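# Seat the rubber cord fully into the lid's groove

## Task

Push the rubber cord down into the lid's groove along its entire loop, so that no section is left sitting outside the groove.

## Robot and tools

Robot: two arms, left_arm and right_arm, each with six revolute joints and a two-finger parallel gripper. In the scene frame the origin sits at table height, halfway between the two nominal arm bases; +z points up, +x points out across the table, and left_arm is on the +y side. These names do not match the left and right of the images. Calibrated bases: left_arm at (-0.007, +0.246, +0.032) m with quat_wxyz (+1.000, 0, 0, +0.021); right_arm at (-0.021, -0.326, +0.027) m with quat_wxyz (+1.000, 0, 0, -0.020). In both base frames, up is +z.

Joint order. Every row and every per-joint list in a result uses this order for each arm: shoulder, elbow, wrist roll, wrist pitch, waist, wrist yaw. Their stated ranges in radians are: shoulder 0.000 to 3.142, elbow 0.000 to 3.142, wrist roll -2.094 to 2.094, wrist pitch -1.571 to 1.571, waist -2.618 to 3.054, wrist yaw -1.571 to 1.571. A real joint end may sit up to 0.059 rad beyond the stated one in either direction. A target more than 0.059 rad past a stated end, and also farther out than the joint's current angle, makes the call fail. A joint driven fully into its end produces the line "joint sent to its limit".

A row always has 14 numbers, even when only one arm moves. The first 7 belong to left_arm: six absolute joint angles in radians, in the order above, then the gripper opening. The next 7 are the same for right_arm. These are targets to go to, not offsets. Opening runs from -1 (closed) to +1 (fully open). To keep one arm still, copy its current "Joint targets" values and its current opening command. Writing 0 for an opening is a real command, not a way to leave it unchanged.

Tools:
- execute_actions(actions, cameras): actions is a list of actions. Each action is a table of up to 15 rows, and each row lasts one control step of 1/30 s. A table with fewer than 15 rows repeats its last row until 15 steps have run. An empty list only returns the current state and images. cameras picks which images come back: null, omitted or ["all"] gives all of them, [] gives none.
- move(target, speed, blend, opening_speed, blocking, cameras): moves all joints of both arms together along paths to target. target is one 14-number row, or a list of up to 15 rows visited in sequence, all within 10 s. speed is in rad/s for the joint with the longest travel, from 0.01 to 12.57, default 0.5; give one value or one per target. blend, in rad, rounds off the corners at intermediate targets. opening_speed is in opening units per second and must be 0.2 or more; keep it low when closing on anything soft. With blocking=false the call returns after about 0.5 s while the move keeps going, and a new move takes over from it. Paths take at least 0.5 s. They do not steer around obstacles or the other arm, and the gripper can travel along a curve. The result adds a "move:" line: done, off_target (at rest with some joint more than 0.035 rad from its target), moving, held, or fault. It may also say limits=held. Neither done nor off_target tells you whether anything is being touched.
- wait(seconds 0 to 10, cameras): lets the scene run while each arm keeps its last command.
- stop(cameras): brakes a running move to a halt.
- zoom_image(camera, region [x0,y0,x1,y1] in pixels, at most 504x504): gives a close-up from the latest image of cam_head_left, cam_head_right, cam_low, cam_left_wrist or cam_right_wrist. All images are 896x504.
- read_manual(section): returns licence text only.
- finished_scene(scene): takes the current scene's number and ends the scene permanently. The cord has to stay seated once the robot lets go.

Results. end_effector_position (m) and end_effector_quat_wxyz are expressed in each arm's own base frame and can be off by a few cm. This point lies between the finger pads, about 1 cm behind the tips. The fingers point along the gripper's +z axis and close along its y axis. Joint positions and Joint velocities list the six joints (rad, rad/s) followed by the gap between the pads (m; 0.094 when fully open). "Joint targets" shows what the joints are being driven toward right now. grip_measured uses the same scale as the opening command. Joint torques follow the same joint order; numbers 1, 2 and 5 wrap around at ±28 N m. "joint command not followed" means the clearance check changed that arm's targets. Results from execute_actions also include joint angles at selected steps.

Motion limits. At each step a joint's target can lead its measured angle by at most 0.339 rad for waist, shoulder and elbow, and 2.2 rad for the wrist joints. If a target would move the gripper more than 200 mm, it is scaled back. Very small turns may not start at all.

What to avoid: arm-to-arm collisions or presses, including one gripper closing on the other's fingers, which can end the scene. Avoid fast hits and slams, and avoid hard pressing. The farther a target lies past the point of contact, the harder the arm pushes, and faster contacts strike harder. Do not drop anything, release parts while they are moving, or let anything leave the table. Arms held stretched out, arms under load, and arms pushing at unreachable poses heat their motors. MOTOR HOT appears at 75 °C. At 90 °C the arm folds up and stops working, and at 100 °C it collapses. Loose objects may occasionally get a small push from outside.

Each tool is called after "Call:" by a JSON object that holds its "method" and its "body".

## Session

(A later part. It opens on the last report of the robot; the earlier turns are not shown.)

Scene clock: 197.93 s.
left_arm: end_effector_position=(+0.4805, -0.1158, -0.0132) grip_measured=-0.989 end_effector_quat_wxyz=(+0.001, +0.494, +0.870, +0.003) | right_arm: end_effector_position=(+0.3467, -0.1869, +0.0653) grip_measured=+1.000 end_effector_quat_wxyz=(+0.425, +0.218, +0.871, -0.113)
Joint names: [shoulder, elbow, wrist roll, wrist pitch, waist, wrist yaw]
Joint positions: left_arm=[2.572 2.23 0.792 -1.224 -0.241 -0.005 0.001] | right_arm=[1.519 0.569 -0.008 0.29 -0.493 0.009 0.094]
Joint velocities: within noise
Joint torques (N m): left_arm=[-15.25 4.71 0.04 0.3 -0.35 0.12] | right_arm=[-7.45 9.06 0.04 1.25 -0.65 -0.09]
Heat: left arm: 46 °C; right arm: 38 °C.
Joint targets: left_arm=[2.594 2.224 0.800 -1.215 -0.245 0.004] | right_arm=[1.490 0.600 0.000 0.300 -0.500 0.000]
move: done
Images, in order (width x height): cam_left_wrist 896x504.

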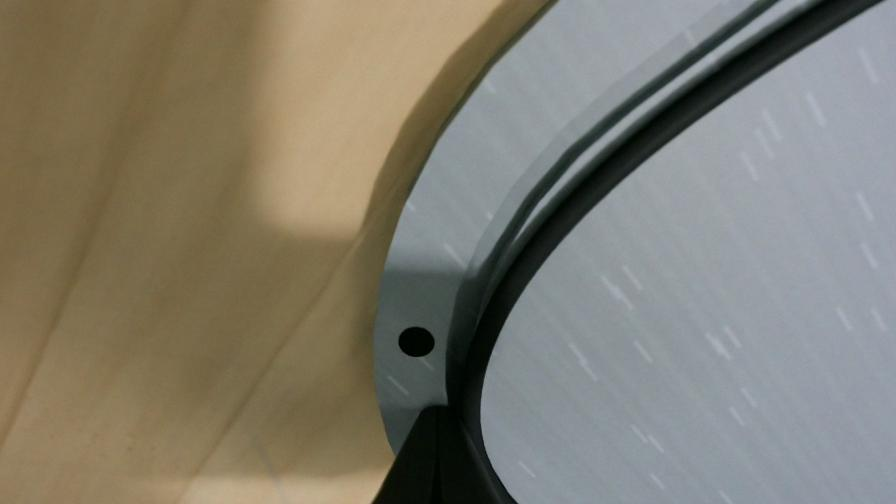

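Call:
{"method": "move", "body": {"target": [[2.505,2.25,0.8,-1.295,-0.2455,0.004,-1,1.49,0.6,0,0.3,-0.5,0,1],[2.582,2.2,0.8,-1.212,-0.2455,0.004,-1,1.49,0.6,0,0.3,-0.5,0,1]], "speed": [0.3,0.25], "cameras": ["cam_left_wrist"]}}

Call:
{"method": "zoom_image", "body": {"camera": "cam_left_wrist", "region": [300, 100, 700, 504]}}

Scene clock: 199.20 s.
left_arm: end_effector_position=(+0.4726, -0.1139, -0.0145) grip_measured=-0.989 end_effector_quat_wxyz=(-0.014, +0.494, +0.870, -0.001) | right_arm: end_effector_position=(+0.3467, -0.1869, +0.0653) grip_measured=+1.000 end_effector_quat_wxyz=(+0.425, +0.218, +0.871, -0.113)
Joint names: [shoulder, elbow, wrist roll, wrist pitch, waist, wrist yaw]
Joint positions: left_arm=[2.572 2.225 0.792 -1.251 -0.241 -0.005 0.001] | right_arm=[1.519 0.569 -0.008 0.29 -0.493 0.009 0.094]
Joint velocities: within noise
Joint torques (N m): left_arm=[-15.97 3.37 -0.02 0.53 -0.51 0.07] | right_arm=[-7.69 9.07 0.06 1.31 -0.73 -0.07]
Heat: left arm: 46 °C; right arm: 38 °C.
Joint targets: left_arm=[2.582 2.200 0.800 -1.212 -0.245 0.004] | right_arm=[1.490 0.600 0.000 0.300 -0.500 0.000]
move: off_target (left_arm); left_arm: the wrist pitch is farthest, 0.039 rad from its target
Images, in order (width x height): cam_left_wrist 896x504.

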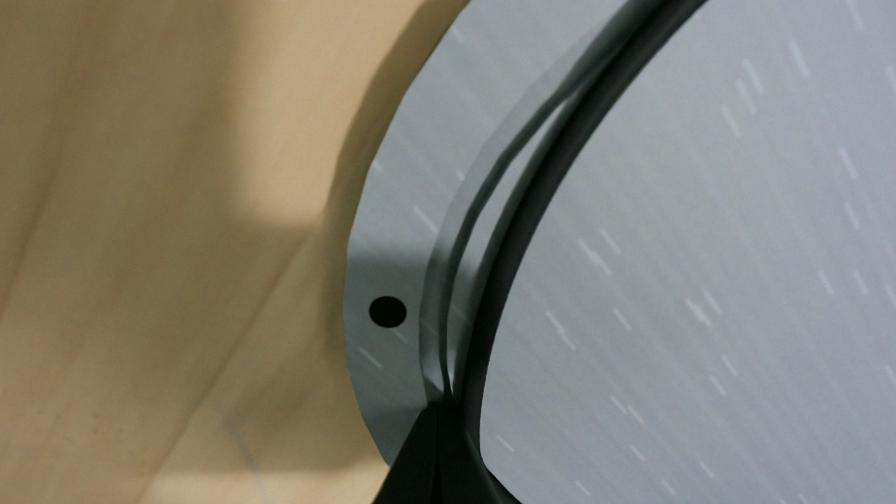

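Scaled by 1.248 from the camera's 896x504 image, which has a finer 1280x720 frame.

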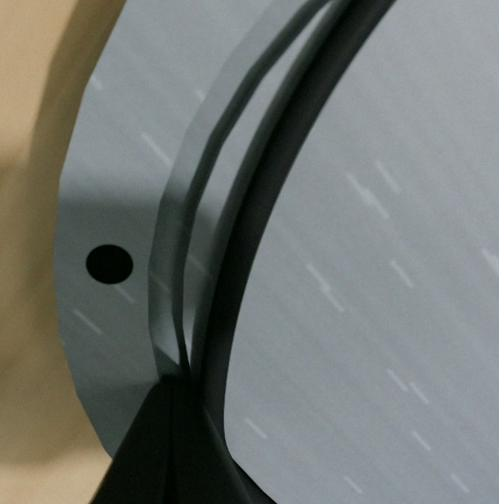

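Call:
{"method": "move", "body": {"target": [[2.505,2.25,0.8,-1.295,-0.2455,0.004,-1,1.49,0.6,0,0.3,-0.5,0,1],[2.505,2.25,0.8,-1.295,-0.2455,0.004,-0.45,1.49,0.6,0,0.3,-0.5,0,1],[2.585,2.2,0.8,-1.21,-0.2455,0.004,-0.45,1.49,0.6,0,0.3,-0.5,0,1],[2.585,2.2,0.8,-1.21,-0.2455,0.004,-1,1.49,0.6,0,0.3,-0.5,0,1]], "speed": [0.3,0.3,0.25,0.3], "cameras": ["cam_left_wrist"]}}

Call:
{"method": "zoom_image", "body": {"camera": "cam_left_wrist", "region": [300, 100, 700, 504]}}

Scene clock: 201.87 s.
left_arm: end_effector_position=(+0.4745, -0.1144, -0.0142) grip_measured=-0.989 end_effector_quat_wxyz=(-0.009, +0.494, +0.869, +0.000) | right_arm: end_effector_position=(+0.3467, -0.1869, +0.0653) grip_measured=+1.000 end_effector_quat_wxyz=(+0.425, +0.218, +0.871, -0.113)
Joint names: [shoulder, elbow, wrist roll, wrist pitch, waist, wrist yaw]
Joint positions: left_arm=[2.569 2.221 0.793 -1.24 -0.241 -0.005 0.001] | right_arm=[1.519 0.569 -0.008 0.29 -0.493 0.009 0.094]
Joint velocities: within noise
Joint torques (N m): left_arm=[-15.75 3.63 0.1 0.5 -0.65 0.1] | right_arm=[-7.47 9.42 0.06 1.34 -0.58 -0.11]
Heat: left arm: 47 °C; right arm: 38 °C.
Joint targets: left_arm=[2.585 2.200 0.800 -1.210 -0.245 0.004] | right_arm=[1.490 0.600 0.000 0.300 -0.500 0.000]
move: done; target 2's new numbers were sent with left_arm's shoulder 0.064 rad from that target; target 4's new numbers were sent with left_arm's wrist pitch 0.038 rad from that target
Images, in order (width x height): cam_left_wrist 896x504.

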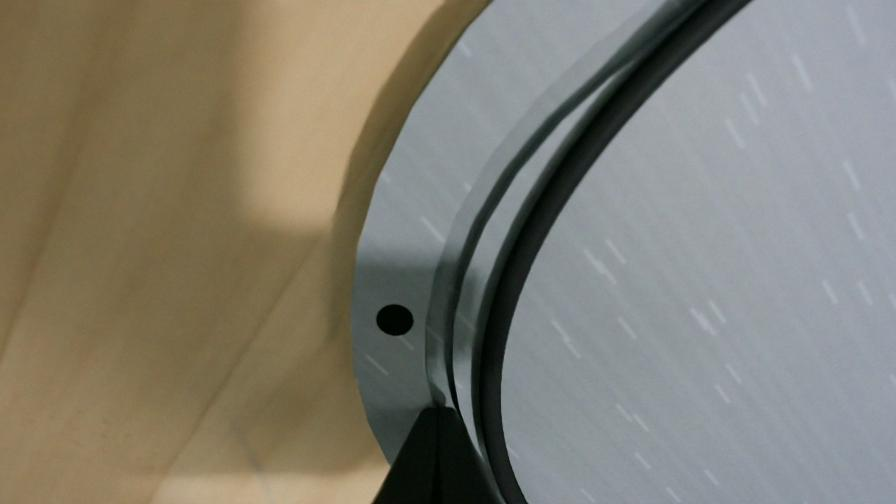

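Scaled by 1.248 from the camera's 896x504 image, which has a finer 1280x720 frame.

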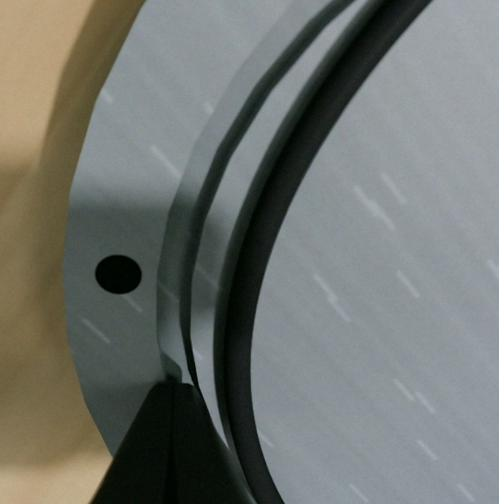

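Call:
{"method": "move", "body": {"target": [[2.48,2.25,0.8,-1.32,-0.2455,0.004,-1,1.49,0.6,0,0.3,-0.5,0,1],[2.45,2.25,0.8,-1.35,-0.2455,0.004,-0.3,1.49,0.6,0,0.3,-0.5,0,1],[2.585,2.2,0.8,-1.21,-0.2455,0.004,-0.3,1.49,0.6,0,0.3,-0.5,0,1],[2.585,2.2,0.8,-1.21,-0.2455,0.004,-1,1.49,0.6,0,0.3,-0.5,0,1]], "speed": [0.3,0.3,0.25,0.3], "cameras": ["cam_left_wrist"]}}

Call:
{"method": "zoom_image", "body": {"camera": "cam_left_wrist", "region": [300, 100, 700, 504]}}

Scene clock: 205.30 s.
left_arm: end_effector_position=(+0.4750, -0.1158, -0.0134) grip_measured=-0.965 end_effector_quat_wxyz=(-0.005, +0.495, +0.869, +0.000) | right_arm: end_effector_position=(+0.3467, -0.1869, +0.0653) grip_measured=+1.000 end_effector_quat_wxyz=(+0.425, +0.218, +0.871, -0.113)
Joint names: [shoulder, elbow, wrist roll, wrist pitch, waist, wrist yaw]
Joint positions: left_arm=[2.563 2.212 0.794 -1.23 -0.242 -0.002 0.002] | right_arm=[1.519 0.569 -0.008 0.29 -0.493 0.009 0.094]
Joint velocities: within noise
Joint torques (N m): left_arm=[-14.91 4.36 0.01 0.43 -0.55 0.02] | right_arm=[-7.56 9.05 0.06 1.36 -0.49 -0.09]
Heat: left arm: 47 °C; right arm: 38 °C.
Joint targets: left_arm=[2.585 2.200 0.800 -1.210 -0.246 0.004] | right_arm=[1.490 0.600 0.000 0.300 -0.500 0.000]
move: done; target 2's new numbers were sent with left_arm's shoulder 0.052 rad from that target
Images, in order (width x height): cam_left_wrist 896x504.

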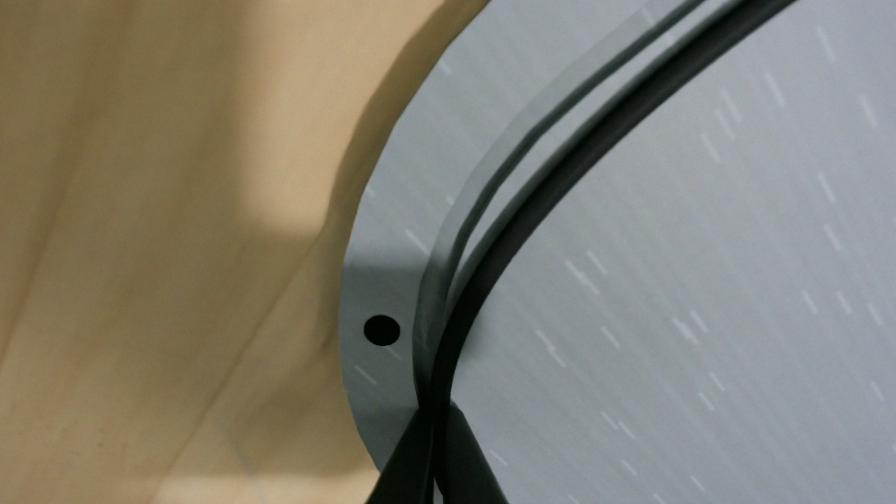

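Scaled by 1.248 from the camera's 896x504 image, which has a finer 1280x720 frame.

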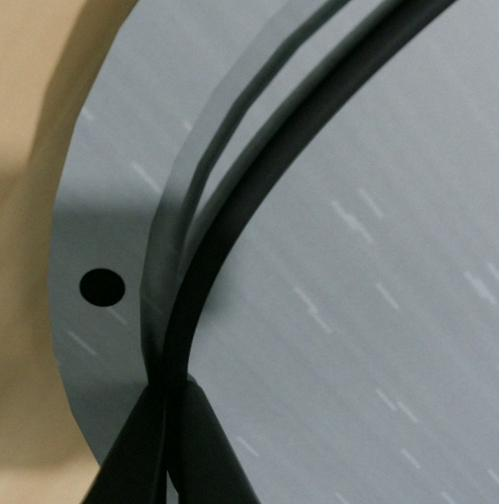

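Call:
{"method": "move", "body": {"target": [[2.592,2.205,0.8,-1.206,-0.236,0.004,-1,1.49,0.6,0,0.3,-0.5,0,1],[2.592,2.205,0.8,-1.206,-0.236,0.004,-0.78,1.49,0.6,0,0.3,-0.5,0,1],[2.49,2.25,0.8,-1.31,-0.24,0.004,-0.78,1.49,0.6,0,0.3,-0.5,0,1],[2.49,2.25,0.8,-1.31,-0.241,0.004,-1,1.49,0.6,0,0.3,-0.5,0,1],[2.589,2.204,0.8,-1.207,-0.241,0.004,-1,1.49,0.6,0,0.3,-0.5,0,1]], "speed": [0.1,0.2,0.3,0.3,0.25], "cameras": ["cam_left_wrist"]}}

Call:
{"method": "zoom_image", "body": {"camera": "cam_left_wrist", "region": [300, 100, 700, 504]}}

Scene clock: 209.23 s.
left_arm: end_effector_position=(+0.4786, -0.1166, -0.0132) grip_measured=-0.989 end_effector_quat_wxyz=(+0.001, +0.495, +0.869, +0.002) | right_arm: end_effector_position=(+0.3467, -0.1869, +0.0653) grip_measured=+1.000 end_effector_quat_wxyz=(+0.425, +0.218, +0.871, -0.113)
Joint names: [shoulder, elbow, wrist roll, wrist pitch, waist, wrist yaw]
Joint positions: left_arm=[2.565 2.217 0.794 -1.22 -0.242 -0.003 0.001] | right_arm=[1.519 0.569 -0.008 0.29 -0.493 0.009 0.094]
Joint velocities: within noise
Joint torques (N m): left_arm=[-14.98 4.44 0.06 0.37 -0.06 0.06] | right_arm=[-7.47 9.03 0.06 1.32 -0.54 -0.07]
Heat: left arm: 47 °C; right arm: 38 °C.
Joint targets: left_arm=[2.589 2.204 0.800 -1.207 -0.241 0.004] | right_arm=[1.490 0.600 0.000 0.300 -0.500 0.000]
move: done; target 4's new numbers were sent with left_arm's shoulder 0.066 rad from that target
Images, in order (width x height): cam_left_wrist 896x504.

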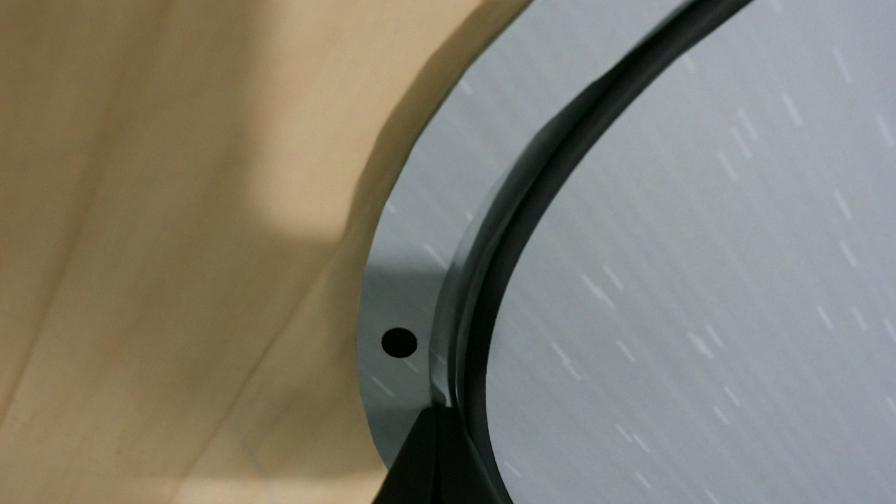

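Scaled by 1.248 from the camera's 896x504 image, which has a finer 1280x720 frame.

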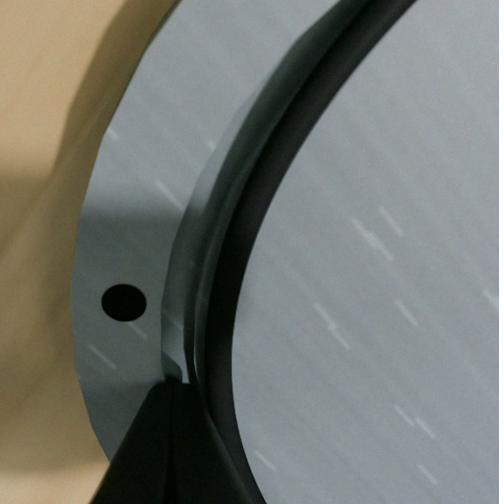

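Call:
{"method": "move", "body": {"target": [2.40,2.2,0.66,-1.35,-0.20,0.004,-1,1.49,0.6,0,0.3,-0.5,0,1], "speed": 0.4, "cameras": ["cam_left_wrist"]}}

Call:
{"method": "zoom_image", "body": {"camera": "cam_left_wrist", "region": [300, 100, 700, 504]}}

Call:
{"method": "move", "body": {"target": [2.0,1.93,0.3,-1.5,-0.2,0.004,-1,1.49,0.6,0,0.3,-0.5,0,1], "speed": 0.6, "cameras": ["cam_left_wrist"]}}

Scene clock: 210.73 s.
left_arm: end_effector_position=(+0.4642, -0.0921, +0.0432) grip_measured=-0.989 end_effector_quat_wxyz=(-0.001, +0.419, +0.908, +0.001) | right_arm: end_effector_position=(+0.3467, -0.1869, +0.0653) grip_measured=+1.000 end_effector_quat_wxyz=(+0.425, +0.218, +0.871, -0.113)
Joint names: [shoulder, elbow, wrist roll, wrist pitch, waist, wrist yaw]
Joint positions: left_arm=[2.438 2.207 0.666 -1.34 -0.199 -0.003 0.001] | right_arm=[1.519 0.569 -0.008 0.29 -0.493 0.009 0.094]
Joint velocities: within noise
Joint torques (N m): left_arm=[-20.14 4.71 -0.1 0.15 -0.17 0.05] | right_arm=[-7.5 9.2 0.05 1.32 -0.5 -0.14]
Heat: left arm: 48 °C; right arm: 38 °C.
Joint targets: left_arm=[2.400 2.200 0.660 -1.350 -0.200 0.004] | right_arm=[1.490 0.600 0.000 0.300 -0.500 0.000]
move: off_target (left_arm); left_arm: the shoulder is farthest, 0.038 rad from its target
Images, in order (width x height): cam_left_wrist 896x504.

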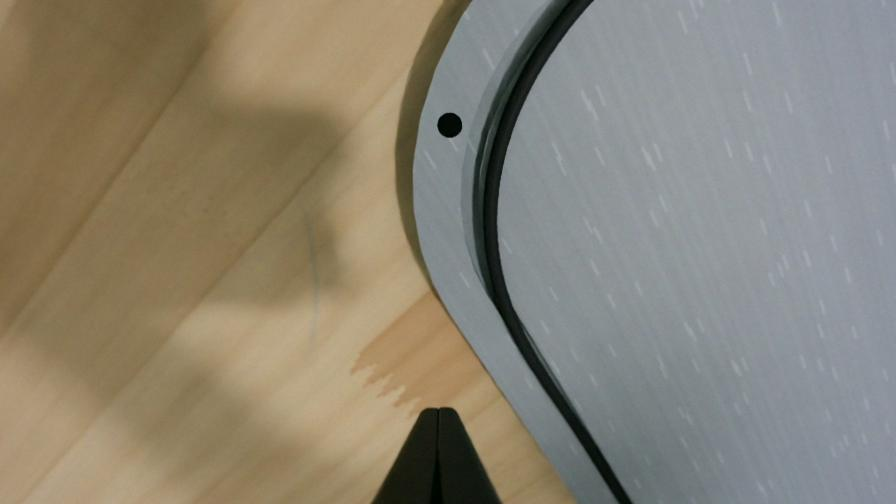

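Scaled by 1.248 from the camera's 896x504 image, which has a finer 1280x720 frame.

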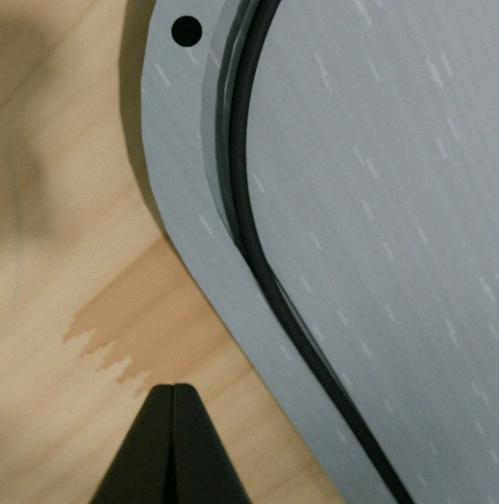

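Scene clock: 212.20 s.
left_arm: end_effector_position=(+0.3767, -0.0744, +0.1434) grip_measured=-0.989 end_effector_quat_wxyz=(-0.007, +0.250, +0.968, +0.001) | right_arm: end_effector_position=(+0.3467, -0.1869, +0.0653) grip_measured=+1.000 end_effector_quat_wxyz=(+0.425, +0.218, +0.871, -0.113)
Joint names: [shoulder, elbow, wrist roll, wrist pitch, waist, wrist yaw]
Joint positions: left_arm=[2.034 1.941 0.307 -1.491 -0.199 -0.003 0.001] | right_arm=[1.519 0.569 -0.008 0.29 -0.493 0.009 0.094]
Joint velocities: within noise
Joint torques (N m): left_arm=[-15.76 4.37 -0.03 0.18 -0.1 0.09] | right_arm=[-7.68 9.06 0.02 1.31 -0.53 -0.11]
Heat: left arm: 48 °C; right arm: 38 °C.
Joint targets: left_arm=[2.000 1.930 0.300 -1.500 -0.200 0.004] | right_arm=[1.490 0.600 0.000 0.300 -0.500 0.000]
move: done
Images, in order (width x height): cam_left_wrist 896x504.

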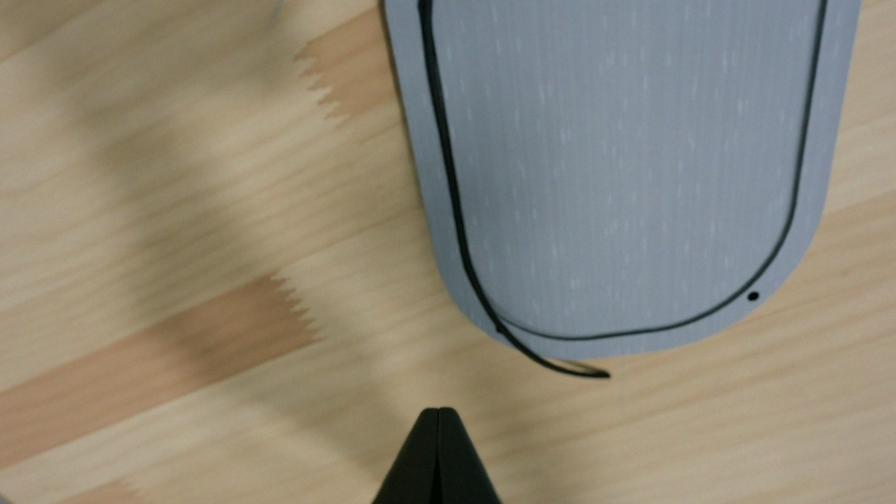

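Call:
{"method": "zoom_image", "body": {"camera": "cam_left_wrist", "region": [370, 0, 620, 200]}}

Call:
{"method": "move", "body": {"target": [2.2,1.98,0.3,-1.4,-0.21,0.004,-1,1.49,0.6,0,0.3,-0.5,0,1], "speed": 0.6, "cameras": ["cam_left_wrist"]}}

Call:
{"method": "zoom_image", "body": {"camera": "cam_left_wrist", "region": [300, 0, 600, 300]}}

Scaled by 2.016 from the camera's 896x504 image, which has a finer 1280x720 frame.

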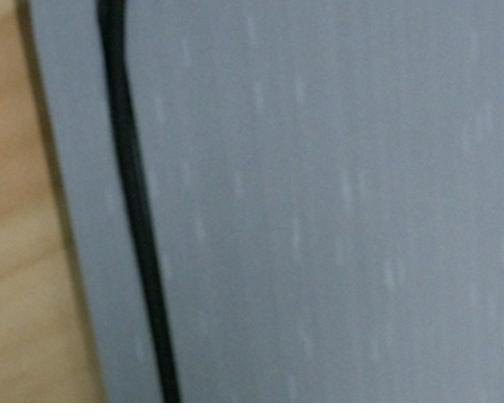

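Scene clock: 213.40 s.
left_arm: end_effector_position=(+0.3965, -0.0809, +0.0797) grip_measured=-0.989 end_effector_quat_wxyz=(-0.048, +0.252, +0.966, -0.001) | right_arm: end_effector_position=(+0.3467, -0.1869, +0.0653) grip_measured=+1.000 end_effector_quat_wxyz=(+0.425, +0.218, +0.871, -0.113)
Joint names: [shoulder, elbow, wrist roll, wrist pitch, waist, wrist yaw]
Joint positions: left_arm=[2.205 1.949 0.306 -1.41 -0.205 -0.003 0.001] | right_arm=[1.519 0.569 -0.008 0.29 -0.493 0.009 0.094]
Joint velocities: within noise
Joint torques (N m): left_arm=[-14.64 8.08 -0.08 0.12 -0.54 0.1] | right_arm=[-7.6 9.06 0.05 1.31 -0.66 -0.05]
Heat: left arm: 48 °C; right arm: 38 °C.
Joint targets: left_arm=[2.200 1.980 0.300 -1.400 -0.210 0.004] | right_arm=[1.490 0.600 0.000 0.300 -0.500 0.000]
move: done
Images, in order (width x height): cam_left_wrist 896x504.

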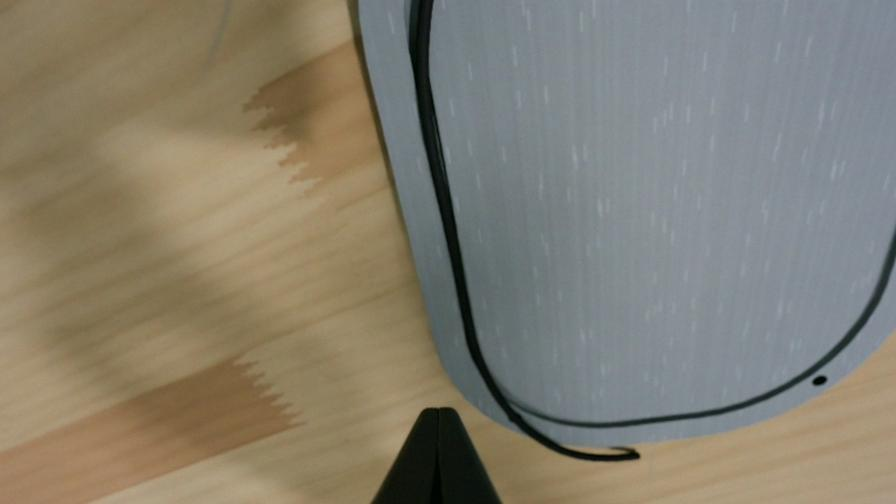

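Scaled by 1.680 from the camera's 896x504 image, which has a finer 1280x720 frame.

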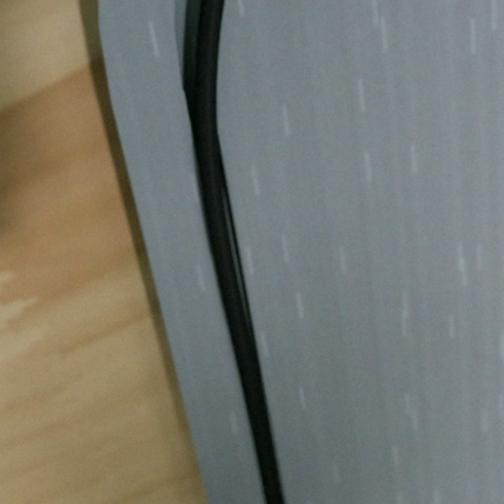

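Call:
{"method": "move", "body": {"target": [[2.0,1.45,0.154,-0.98,-0.1995,0.004,-1,1.49,0.6,0,0.3,-0.5,0,1],[2.102,1.379,0.154,-0.864,-0.1995,0.004,-1,1.49,0.6,0,0.3,-0.5,0,1]], "speed": [0.5,0.25], "cameras": ["cam_left_wrist"]}}

Call:
{"method": "zoom_image", "body": {"camera": "cam_left_wrist", "region": [300, 100, 700, 504]}}

Scene clock: 216.03 s.
left_arm: end_effector_position=(+0.3661, -0.0746, -0.0133) grip_measured=-0.989 end_effector_quat_wxyz=(-0.006, +0.182, +0.983, +0.002) | right_arm: end_effector_position=(+0.3467, -0.1869, +0.0653) grip_measured=+1.000 end_effector_quat_wxyz=(+0.425, +0.218, +0.871, -0.113)
Joint names: [shoulder, elbow, wrist roll, wrist pitch, waist, wrist yaw]
Joint positions: left_arm=[2.091 1.387 0.16 -0.879 -0.205 -0.003 0.001] | right_arm=[1.519 0.569 -0.008 0.29 -0.493 0.009 0.094]
Joint velocities: within noise
Joint torques (N m): left_arm=[-11.55 4.19 -0.14 0.37 0.77 0.09] | right_arm=[-7.57 9.01 0.04 1.31 -0.49 -0.16]
Heat: left arm: 48 °C; right arm: 38 °C.
Joint targets: left_arm=[2.102 1.379 0.154 -0.864 -0.199 0.004] | right_arm=[1.490 0.600 0.000 0.300 -0.500 0.000]
move: done
Images, in order (width x height): cam_left_wrist 896x504.

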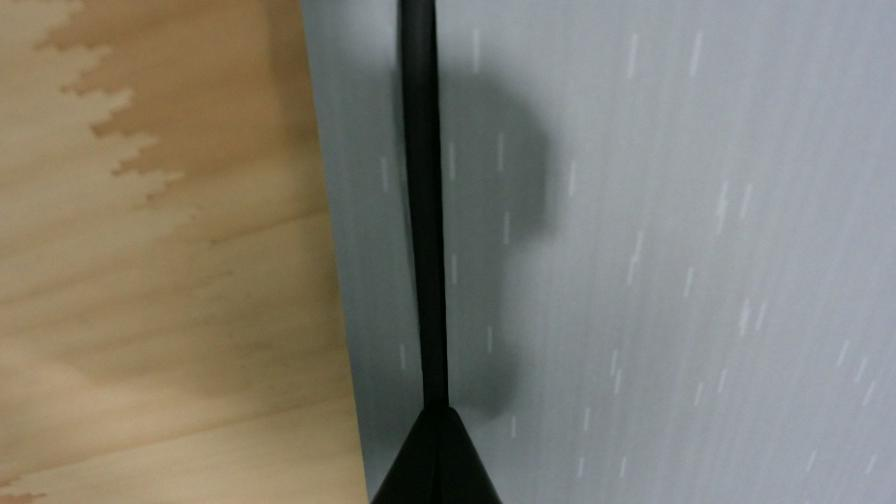

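Scaled by 1.248 from the camera's 896x504 image, which has a finer 1280x720 frame.

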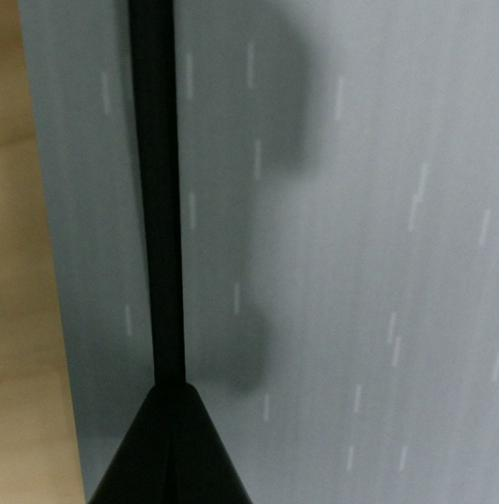

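Call:
{"method": "move", "body": {"target": [[2.14,1.34,0.154,-0.834,-0.197,0.004,-1,1.49,0.6,0,0.3,-0.5,0,1],[2.06,1.46,0.16,-0.97,-0.1995,0.004,-1,1.49,0.6,0,0.3,-0.5,0,1],[2.132,1.425,0.154,-0.882,-0.1995,0.004,-1,1.49,0.6,0,0.3,-0.5,0,1]], "speed": [0.15,0.3,0.25], "cameras": ["cam_left_wrist"]}}

Call:
{"method": "zoom_image", "body": {"camera": "cam_left_wrist", "region": [300, 100, 700, 504]}}

Scene clock: 217.87 s.
left_arm: end_effector_position=(+0.3714, -0.0745, -0.0136) grip_measured=-0.989 end_effector_quat_wxyz=(-0.011, +0.180, +0.984, +0.002) | right_arm: end_effector_position=(+0.3467, -0.1869, +0.0653) grip_measured=+1.000 end_effector_quat_wxyz=(+0.425, +0.218, +0.871, -0.113)
Joint names: [shoulder, elbow, wrist roll, wrist pitch, waist, wrist yaw]
Joint positions: left_arm=[2.117 1.428 0.16 -0.903 -0.202 -0.003 0.001] | right_arm=[1.519 0.569 -0.008 0.29 -0.493 0.009 0.094]
Joint velocities: within noise
Joint torques (N m): left_arm=[-11.58 4.75 -0.07 0.38 0.32 0.02] | right_arm=[-7.53 9.09 0.05 1.31 -0.81 -0.11]
Heat: left arm: 47 °C; right arm: 38 °C.
Joint targets: left_arm=[2.132 1.425 0.154 -0.882 -0.199 0.004] | right_arm=[1.490 0.600 0.000 0.300 -0.500 0.000]
move: done
Images, in order (width x height): cam_left_wrist 896x504.

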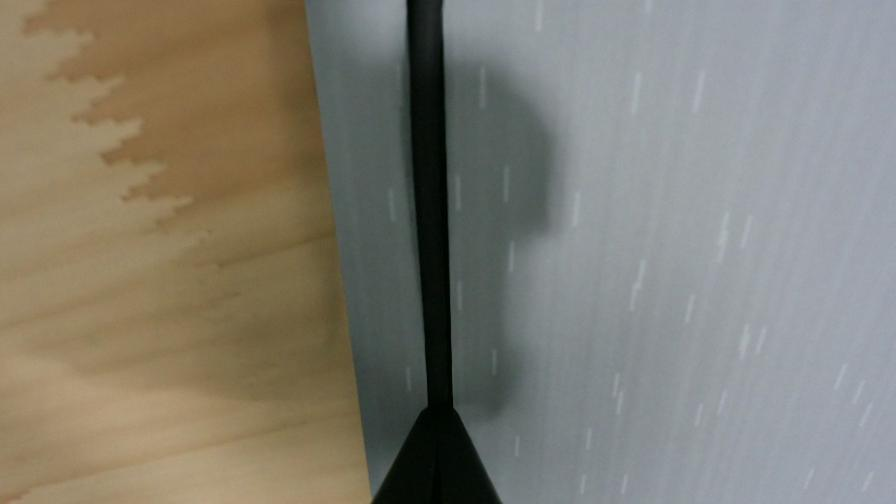

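Scaled by 1.248 from the camera's 896x504 image, which has a finer 1280x720 frame.

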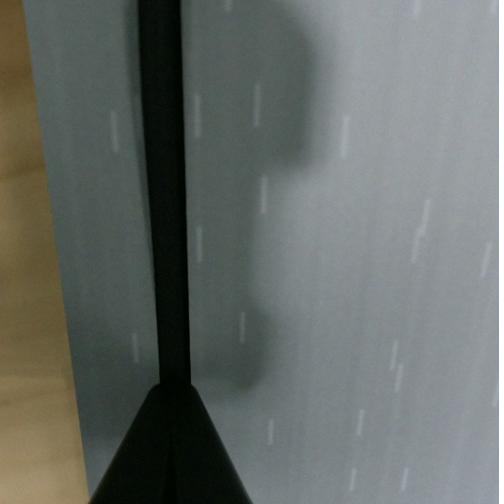

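Call:
{"method": "move", "body": {"target": [[2.17,1.386,0.154,-0.852,-0.1995,0.004,-1,1.49,0.6,0,0.3,-0.5,0,1],[2.092,1.51,0.15,-0.99,-0.2045,0.004,-1,1.49,0.6,0,0.3,-0.5,0,1],[2.162,1.47,0.15,-0.899,-0.2045,0.004,-1,1.49,0.6,0,0.3,-0.5,0,1],[2.2,1.431,0.15,-0.869,-0.2045,0.004,-1,1.49,0.6,0,0.3,-0.5,0,1],[2.125,1.56,0.146,-1.01,-0.2085,0.004,-1,1.49,0.6,0,0.3,-0.5,0,1],[2.193,1.518,0.146,-0.917,-0.2085,0.004,-1,1.49,0.6,0,0.3,-0.5,0,1]], "speed": [0.15,0.3,0.25,0.15,0.3,0.25], "cameras": ["cam_left_wrist"]}}

Call:
{"method": "zoom_image", "body": {"camera": "cam_left_wrist", "region": [300, 100, 700, 504]}}

Scene clock: 220.93 s.
left_arm: end_effector_position=(+0.3898, -0.0799, -0.0134) grip_measured=-0.989 end_effector_quat_wxyz=(-0.008, +0.177, +0.984, -0.001) | right_arm: end_effector_position=(+0.3467, -0.1869, +0.0653) grip_measured=+1.000 end_effector_quat_wxyz=(+0.425, +0.218, +0.871, -0.113)
Joint names: [shoulder, elbow, wrist roll, wrist pitch, waist, wrist yaw]
Joint positions: left_arm=[2.178 1.528 0.152 -0.937 -0.204 0.002 0.001] | right_arm=[1.519 0.569 -0.008 0.29 -0.493 0.009 0.094]
Joint velocities: within noise
Joint torques (N m): left_arm=[-12.07 4.1 -0.16 0.43 -0.29 0] | right_arm=[-7.57 9.18 0.07 1.3 -0.66 -0.09]
Heat: left arm: 46 °C; right arm: 38 °C.
Joint targets: left_arm=[2.193 1.518 0.146 -0.917 -0.209 0.004] | right_arm=[1.490 0.600 0.000 0.300 -0.500 0.000]
move: done
Images, in order (width x height): cam_left_wrist 896x504.

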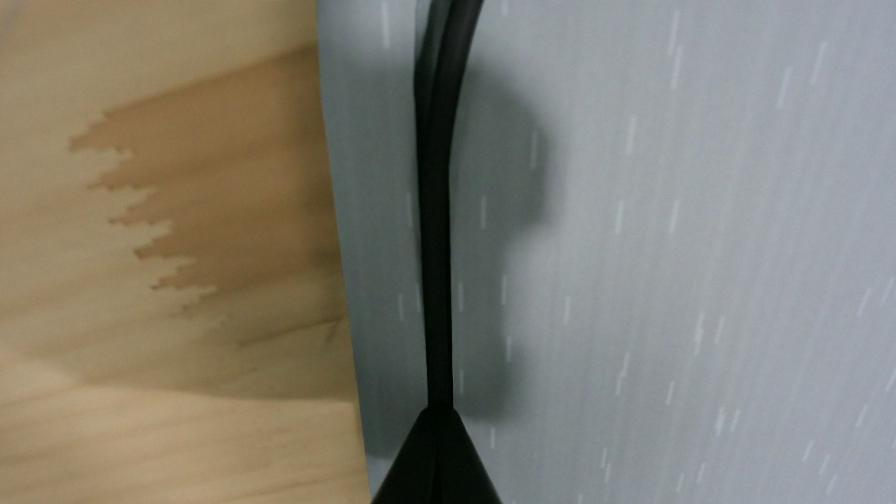

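Scaled by 1.248 from the camera's 896x504 image, which has a finer 1280x720 frame.

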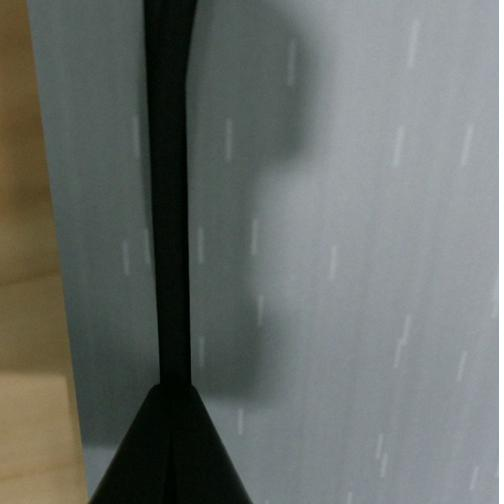

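Call:
{"method": "move", "body": {"target": [[2.231,1.479,0.146,-0.887,-0.2085,0.004,-1,1.49,0.6,0,0.3,-0.5,0,1],[2.155,1.61,0.144,-1.035,-0.2105,0.004,-1,1.49,0.6,0,0.3,-0.5,0,1],[2.225,1.568,0.144,-0.937,-0.2105,0.004,-1,1.49,0.6,0,0.3,-0.5,0,1],[2.263,1.529,0.144,-0.907,-0.2105,0.004,-1,1.49,0.6,0,0.3,-0.5,0,1],[2.188,1.662,0.143,-1.06,-0.211,0.004,-1,1.49,0.6,0,0.3,-0.5,0,1],[2.258,1.62,0.143,-0.957,-0.211,0.004,-1,1.49,0.6,0,0.3,-0.5,0,1]], "speed": [0.15,0.3,0.25,0.15,0.3,0.25], "cameras": ["cam_left_wrist"]}}

Call:
{"method": "zoom_image", "body": {"camera": "cam_left_wrist", "region": [300, 100, 700, 504]}}

Scene clock: 224.20 s.
left_arm: end_effector_position=(+0.4051, -0.0851, -0.0136) grip_measured=-0.989 end_effector_quat_wxyz=(-0.010, +0.177, +0.984, -0.003) | right_arm: end_effector_position=(+0.3467, -0.1869, +0.0653) grip_measured=+1.000 end_effector_quat_wxyz=(+0.425, +0.218, +0.871, -0.113)
Joint names: [shoulder, elbow, wrist roll, wrist pitch, waist, wrist yaw]
Joint positions: left_arm=[2.239 1.63 0.149 -0.981 -0.207 0.006 0.001] | right_arm=[1.519 0.569 -0.008 0.29 -0.493 0.009 0.094]
Joint velocities: within noise
Joint torques (N m): left_arm=[-12.38 4.44 -0.09 0.44 -0.18 -0.02] | right_arm=[-7.65 9.03 0.06 1.33 -0.64 -0.05]
Heat: left arm: 45 °C; right arm: 38 °C.
Joint targets: left_arm=[2.258 1.620 0.143 -0.957 -0.211 0.004] | right_arm=[1.490 0.600 0.000 0.300 -0.500 0.000]
move: done
Images, in order (width x height): cam_left_wrist 896x504.

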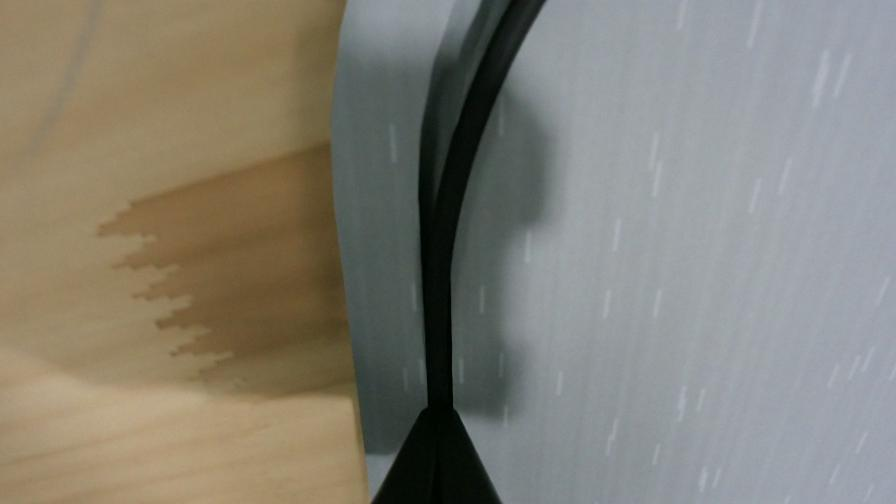

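Scaled by 1.248 from the camera's 896x504 image, which has a finer 1280x720 frame.

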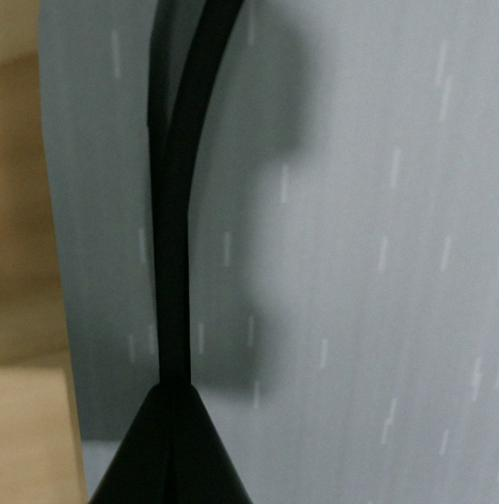

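Call:
{"method": "move", "body": {"target": [[2.296,1.581,0.143,-0.927,-0.211,0.004,-1,1.49,0.6,0,0.3,-0.5,0,1],[2.218,1.705,0.143,-1.07,-0.2135,0.004,-1,1.49,0.6,0,0.3,-0.5,0,1],[2.287,1.668,0.143,-0.977,-0.2135,0.004,-1,1.49,0.6,0,0.3,-0.5,0,1]], "speed": [0.15,0.3,0.25], "cameras": ["cam_left_wrist"]}}

Call:
{"method": "zoom_image", "body": {"camera": "cam_left_wrist", "region": [300, 100, 700, 504]}}

Scene clock: 226.00 s.
left_arm: end_effector_position=(+0.4102, -0.0873, -0.0140) grip_measured=-0.989 end_effector_quat_wxyz=(-0.012, +0.178, +0.984, -0.003) | right_arm: end_effector_position=(+0.3467, -0.1869, +0.0653) grip_measured=+1.000 end_effector_quat_wxyz=(+0.425, +0.218, +0.871, -0.113)
Joint names: [shoulder, elbow, wrist roll, wrist pitch, waist, wrist yaw]
Joint positions: left_arm=[2.265 1.672 0.149 -1.002 -0.209 0.007 0.001] | right_arm=[1.519 0.569 -0.008 0.29 -0.493 0.009 0.094]
Joint velocities: within noise
Joint torques (N m): left_arm=[-12.16 4.81 -0.07 0.49 -0.46 -0.04] | right_arm=[-7.75 9.05 0.03 1.33 -0.54 -0.11]
Heat: left arm: 45 °C; right arm: 38 °C.
Joint targets: left_arm=[2.287 1.668 0.143 -0.977 -0.214 0.004] | right_arm=[1.490 0.600 0.000 0.300 -0.500 0.000]
move: done
Images, in order (width x height): cam_left_wrist 896x504.

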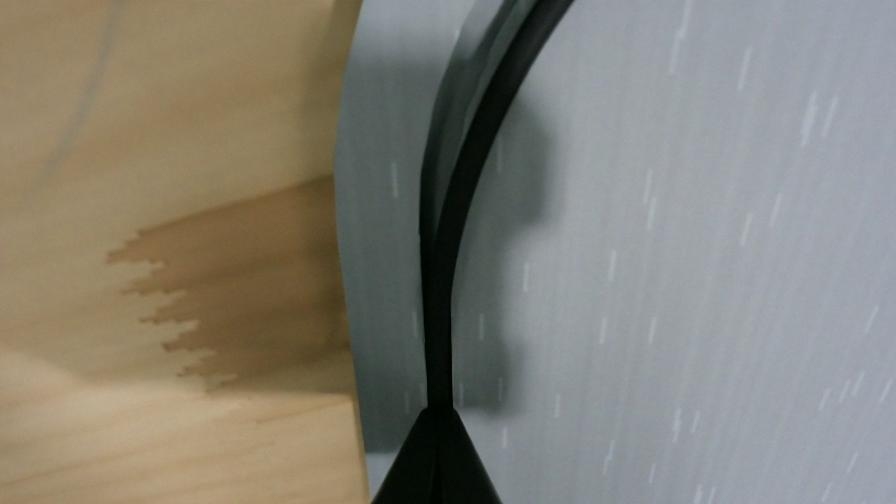

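Scaled by 1.248 from the camera's 896x504 image, which has a finer 1280x720 frame.

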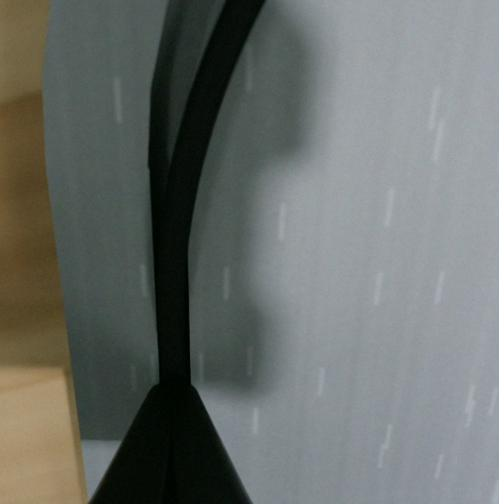

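Call:
{"method": "move", "body": {"target": [[2.325,1.629,0.143,-0.947,-0.2135,0.004,-1,1.49,0.6,0,0.3,-0.5,0,1],[2.25,1.752,0.143,-1.09,-0.216,0.004,-1,1.49,0.6,0,0.3,-0.5,0,1],[2.318,1.716,0.143,-0.997,-0.216,0.004,-1,1.49,0.6,0,0.3,-0.5,0,1],[2.356,1.677,0.143,-0.967,-0.216,0.004,-1,1.49,0.6,0,0.3,-0.5,0,1],[2.28,1.8,0.16,-1.11,-0.2185,0.004,-1,1.49,0.6,0,0.3,-0.5,0,1],[2.347,1.764,0.16,-1.017,-0.2185,0.004,-1,1.49,0.6,0,0.3,-0.5,0,1]], "speed": [0.15,0.3,0.25,0.15,0.3,0.25], "cameras": ["cam_left_wrist"]}}

Call:
{"method": "zoom_image", "body": {"camera": "cam_left_wrist", "region": [300, 100, 700, 504]}}

Scene clock: 229.13 s.
left_arm: end_effector_position=(+0.4228, -0.0920, -0.0141) grip_measured=-0.989 end_effector_quat_wxyz=(-0.014, +0.183, +0.983, -0.003) | right_arm: end_effector_position=(+0.3467, -0.1869, +0.0653) grip_measured=+1.000 end_effector_quat_wxyz=(+0.425, +0.218, +0.871, -0.113)
Joint names: [shoulder, elbow, wrist roll, wrist pitch, waist, wrist yaw]
Joint positions: left_arm=[2.32 1.767 0.154 -1.045 -0.213 0.007 0.001] | right_arm=[1.519 0.569 -0.008 0.29 -0.493 0.009 0.094]
Joint velocities: within noise
Joint torques (N m): left_arm=[-12.51 5.18 0.09 0.48 -0.43 -0.01] | right_arm=[-7.76 9.05 0.05 1.33 -0.58 -0.08]
Heat: left arm: 44 °C; right arm: 38 °C.
Joint targets: left_arm=[2.347 1.764 0.160 -1.017 -0.218 0.004] | right_arm=[1.490 0.600 0.000 0.300 -0.500 0.000]
move: done
Images, in order (width x height): cam_left_wrist 896x504.

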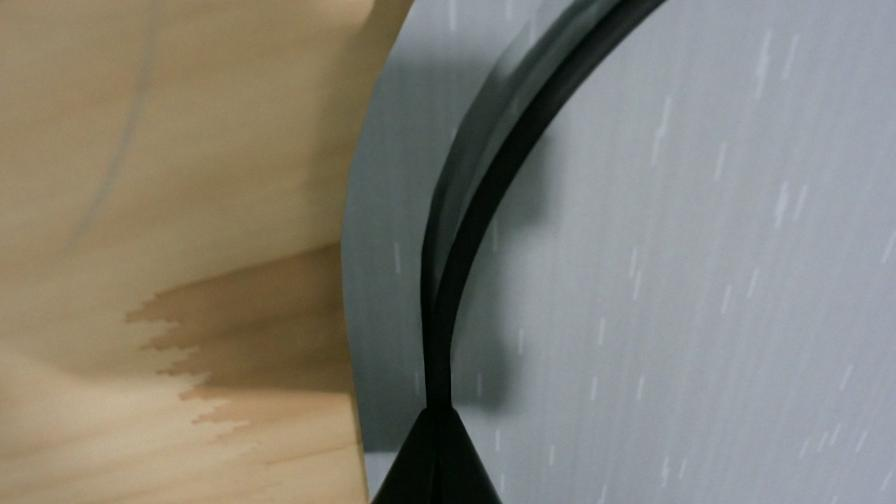

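Scaled by 1.248 from the camera's 896x504 image, which has a finer 1280x720 frame.

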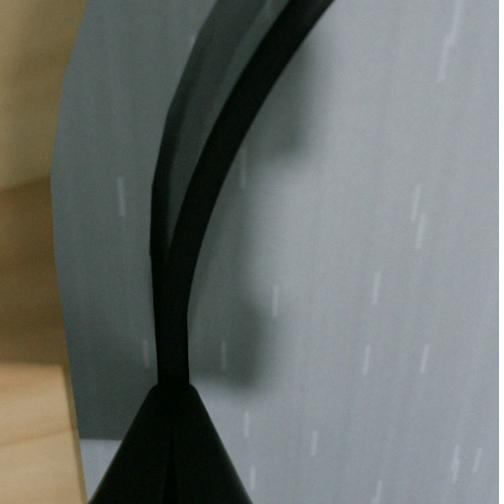

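Call:
{"method": "move", "body": {"target": [[2.385,1.725,0.16,-0.987,-0.2185,0.004,-1,1.49,0.6,0,0.3,-0.5,0,1],[2.31,1.85,0.16,-1.13,-0.2205,0.004,-1,1.49,0.6,0,0.3,-0.5,0,1],[2.377,1.816,0.16,-1.038,-0.2205,0.004,-1,1.49,0.6,0,0.3,-0.5,0,1],[2.415,1.777,0.16,-1.008,-0.2205,0.004,-1,1.49,0.6,0,0.3,-0.5,0,1],[2.34,1.90,0.19,-1.15,-0.223,0.004,-1,1.49,0.6,0,0.3,-0.5,0,1],[2.408,1.868,0.19,-1.06,-0.223,0.004,-1,1.49,0.6,0,0.3,-0.5,0,1]], "speed": [0.15,0.3,0.25,0.15,0.3,0.25], "cameras": ["cam_left_wrist"]}}

Call:
{"method": "zoom_image", "body": {"camera": "cam_left_wrist", "region": [300, 100, 700, 504]}}

Scene clock: 232.23 s.
left_arm: end_effector_position=(+0.4355, -0.0966, -0.0141) grip_measured=-0.989 end_effector_quat_wxyz=(-0.015, +0.199, +0.980, -0.003) | right_arm: end_effector_position=(+0.3467, -0.1869, +0.0653) grip_measured=+1.000 end_effector_quat_wxyz=(+0.425, +0.218, +0.871, -0.113)
Joint names: [shoulder, elbow, wrist roll, wrist pitch, waist, wrist yaw]
Joint positions: left_arm=[2.377 1.867 0.184 -1.09 -0.218 0.006 0.001] | right_arm=[1.519 0.569 -0.008 0.29 -0.493 0.009 0.094]
Joint velocities: within noise
Joint torques (N m): left_arm=[-12.59 5.27 0.03 0.47 -0.62 -0.06] | right_arm=[-7.54 8.99 0.06 1.31 -0.53 -0.13]
Heat: left arm: 44 °C; right arm: 38 °C.
Joint targets: left_arm=[2.408 1.868 0.190 -1.060 -0.223 0.004] | right_arm=[1.490 0.600 0.000 0.300 -0.500 0.000]
move: done
Images, in order (width x height): cam_left_wrist 896x504.

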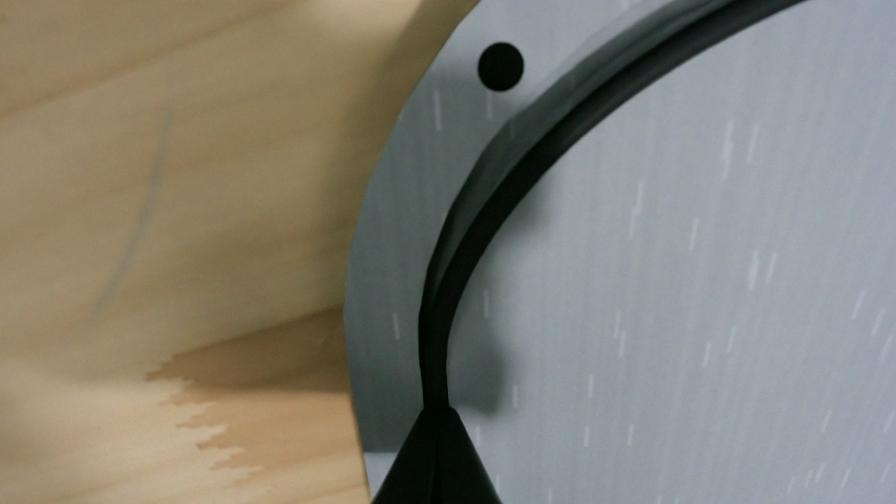

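Scaled by 1.248 from the camera's 896x504 image, which has a finer 1280x720 frame.

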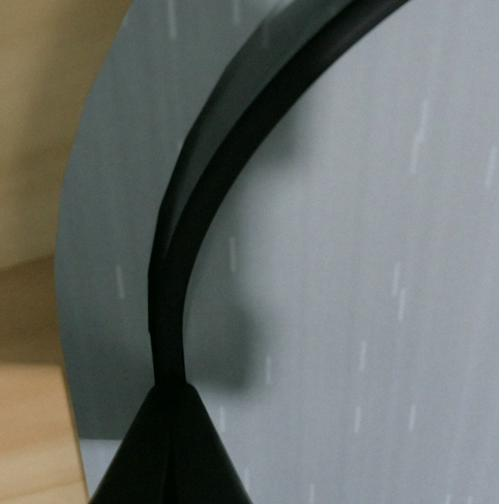

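Call:
{"method": "move", "body": {"target": [[2.446,1.829,0.19,-1.03,-0.214,0.004,-1,1.49,0.6,0,0.3,-0.5,0,1],[2.365,1.945,0.19,-1.17,-0.216,0.004,-1,1.49,0.6,0,0.3,-0.5,0,1],[2.435,1.913,0.24,-1.08,-0.2235,0.004,-1,1.49,0.6,0,0.3,-0.5,0,1]], "speed": [0.15,0.3,0.25], "cameras": ["cam_left_wrist"]}}

Call:
{"method": "zoom_image", "body": {"camera": "cam_left_wrist", "region": [300, 100, 700, 504]}}

Scene clock: 234.13 s.
left_arm: end_effector_position=(+0.4413, -0.0979, -0.0142) grip_measured=-0.989 end_effector_quat_wxyz=(-0.014, +0.223, +0.975, -0.003) | right_arm: end_effector_position=(+0.3467, -0.1869, +0.0653) grip_measured=+1.000 end_effector_quat_wxyz=(+0.425, +0.218, +0.871, -0.113)
Joint names: [shoulder, elbow, wrist roll, wrist pitch, waist, wrist yaw]
Joint positions: left_arm=[2.402 1.912 0.232 -1.109 -0.218 0.006 0.001] | right_arm=[1.519 0.569 -0.008 0.29 -0.493 0.009 0.094]
Joint velocities: within noise
Joint torques (N m): left_arm=[-12.97 5.71 0.07 0.49 -0.44 -0.07] | right_arm=[-7.6 9.16 0.08 1.34 -0.61 -0.15]
Heat: left arm: 44 °C; right arm: 38 °C.
Joint targets: left_arm=[2.435 1.913 0.240 -1.080 -0.224 0.004] | right_arm=[1.490 0.600 0.000 0.300 -0.500 0.000]
move: done
Images, in order (width x height): cam_left_wrist 896x504.

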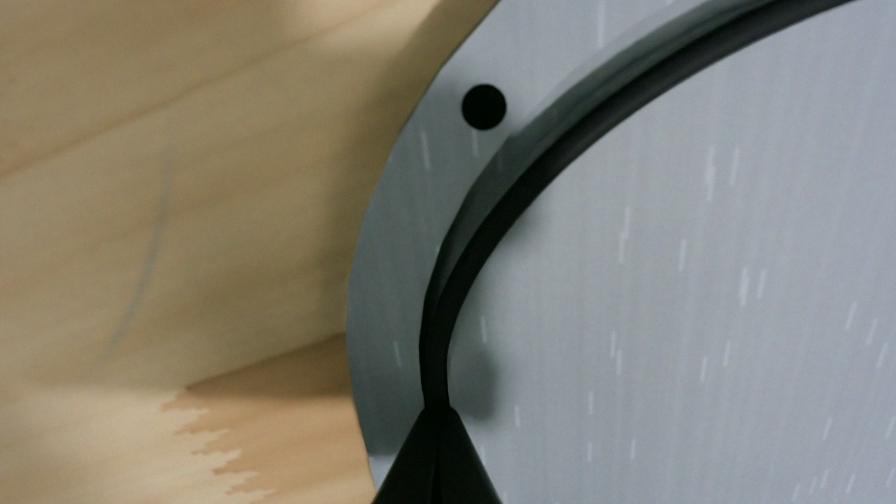

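Scaled by 1.248 from the camera's 896x504 image, which has a finer 1280x720 frame.

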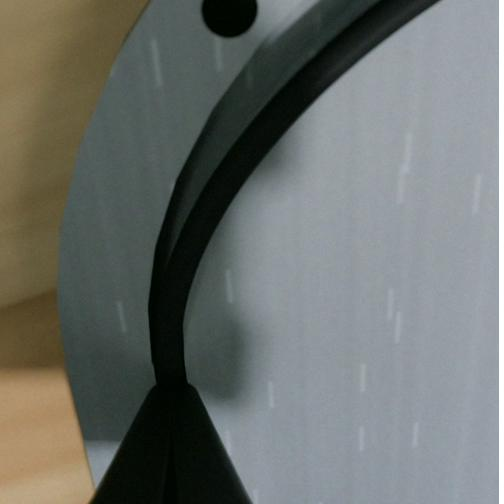

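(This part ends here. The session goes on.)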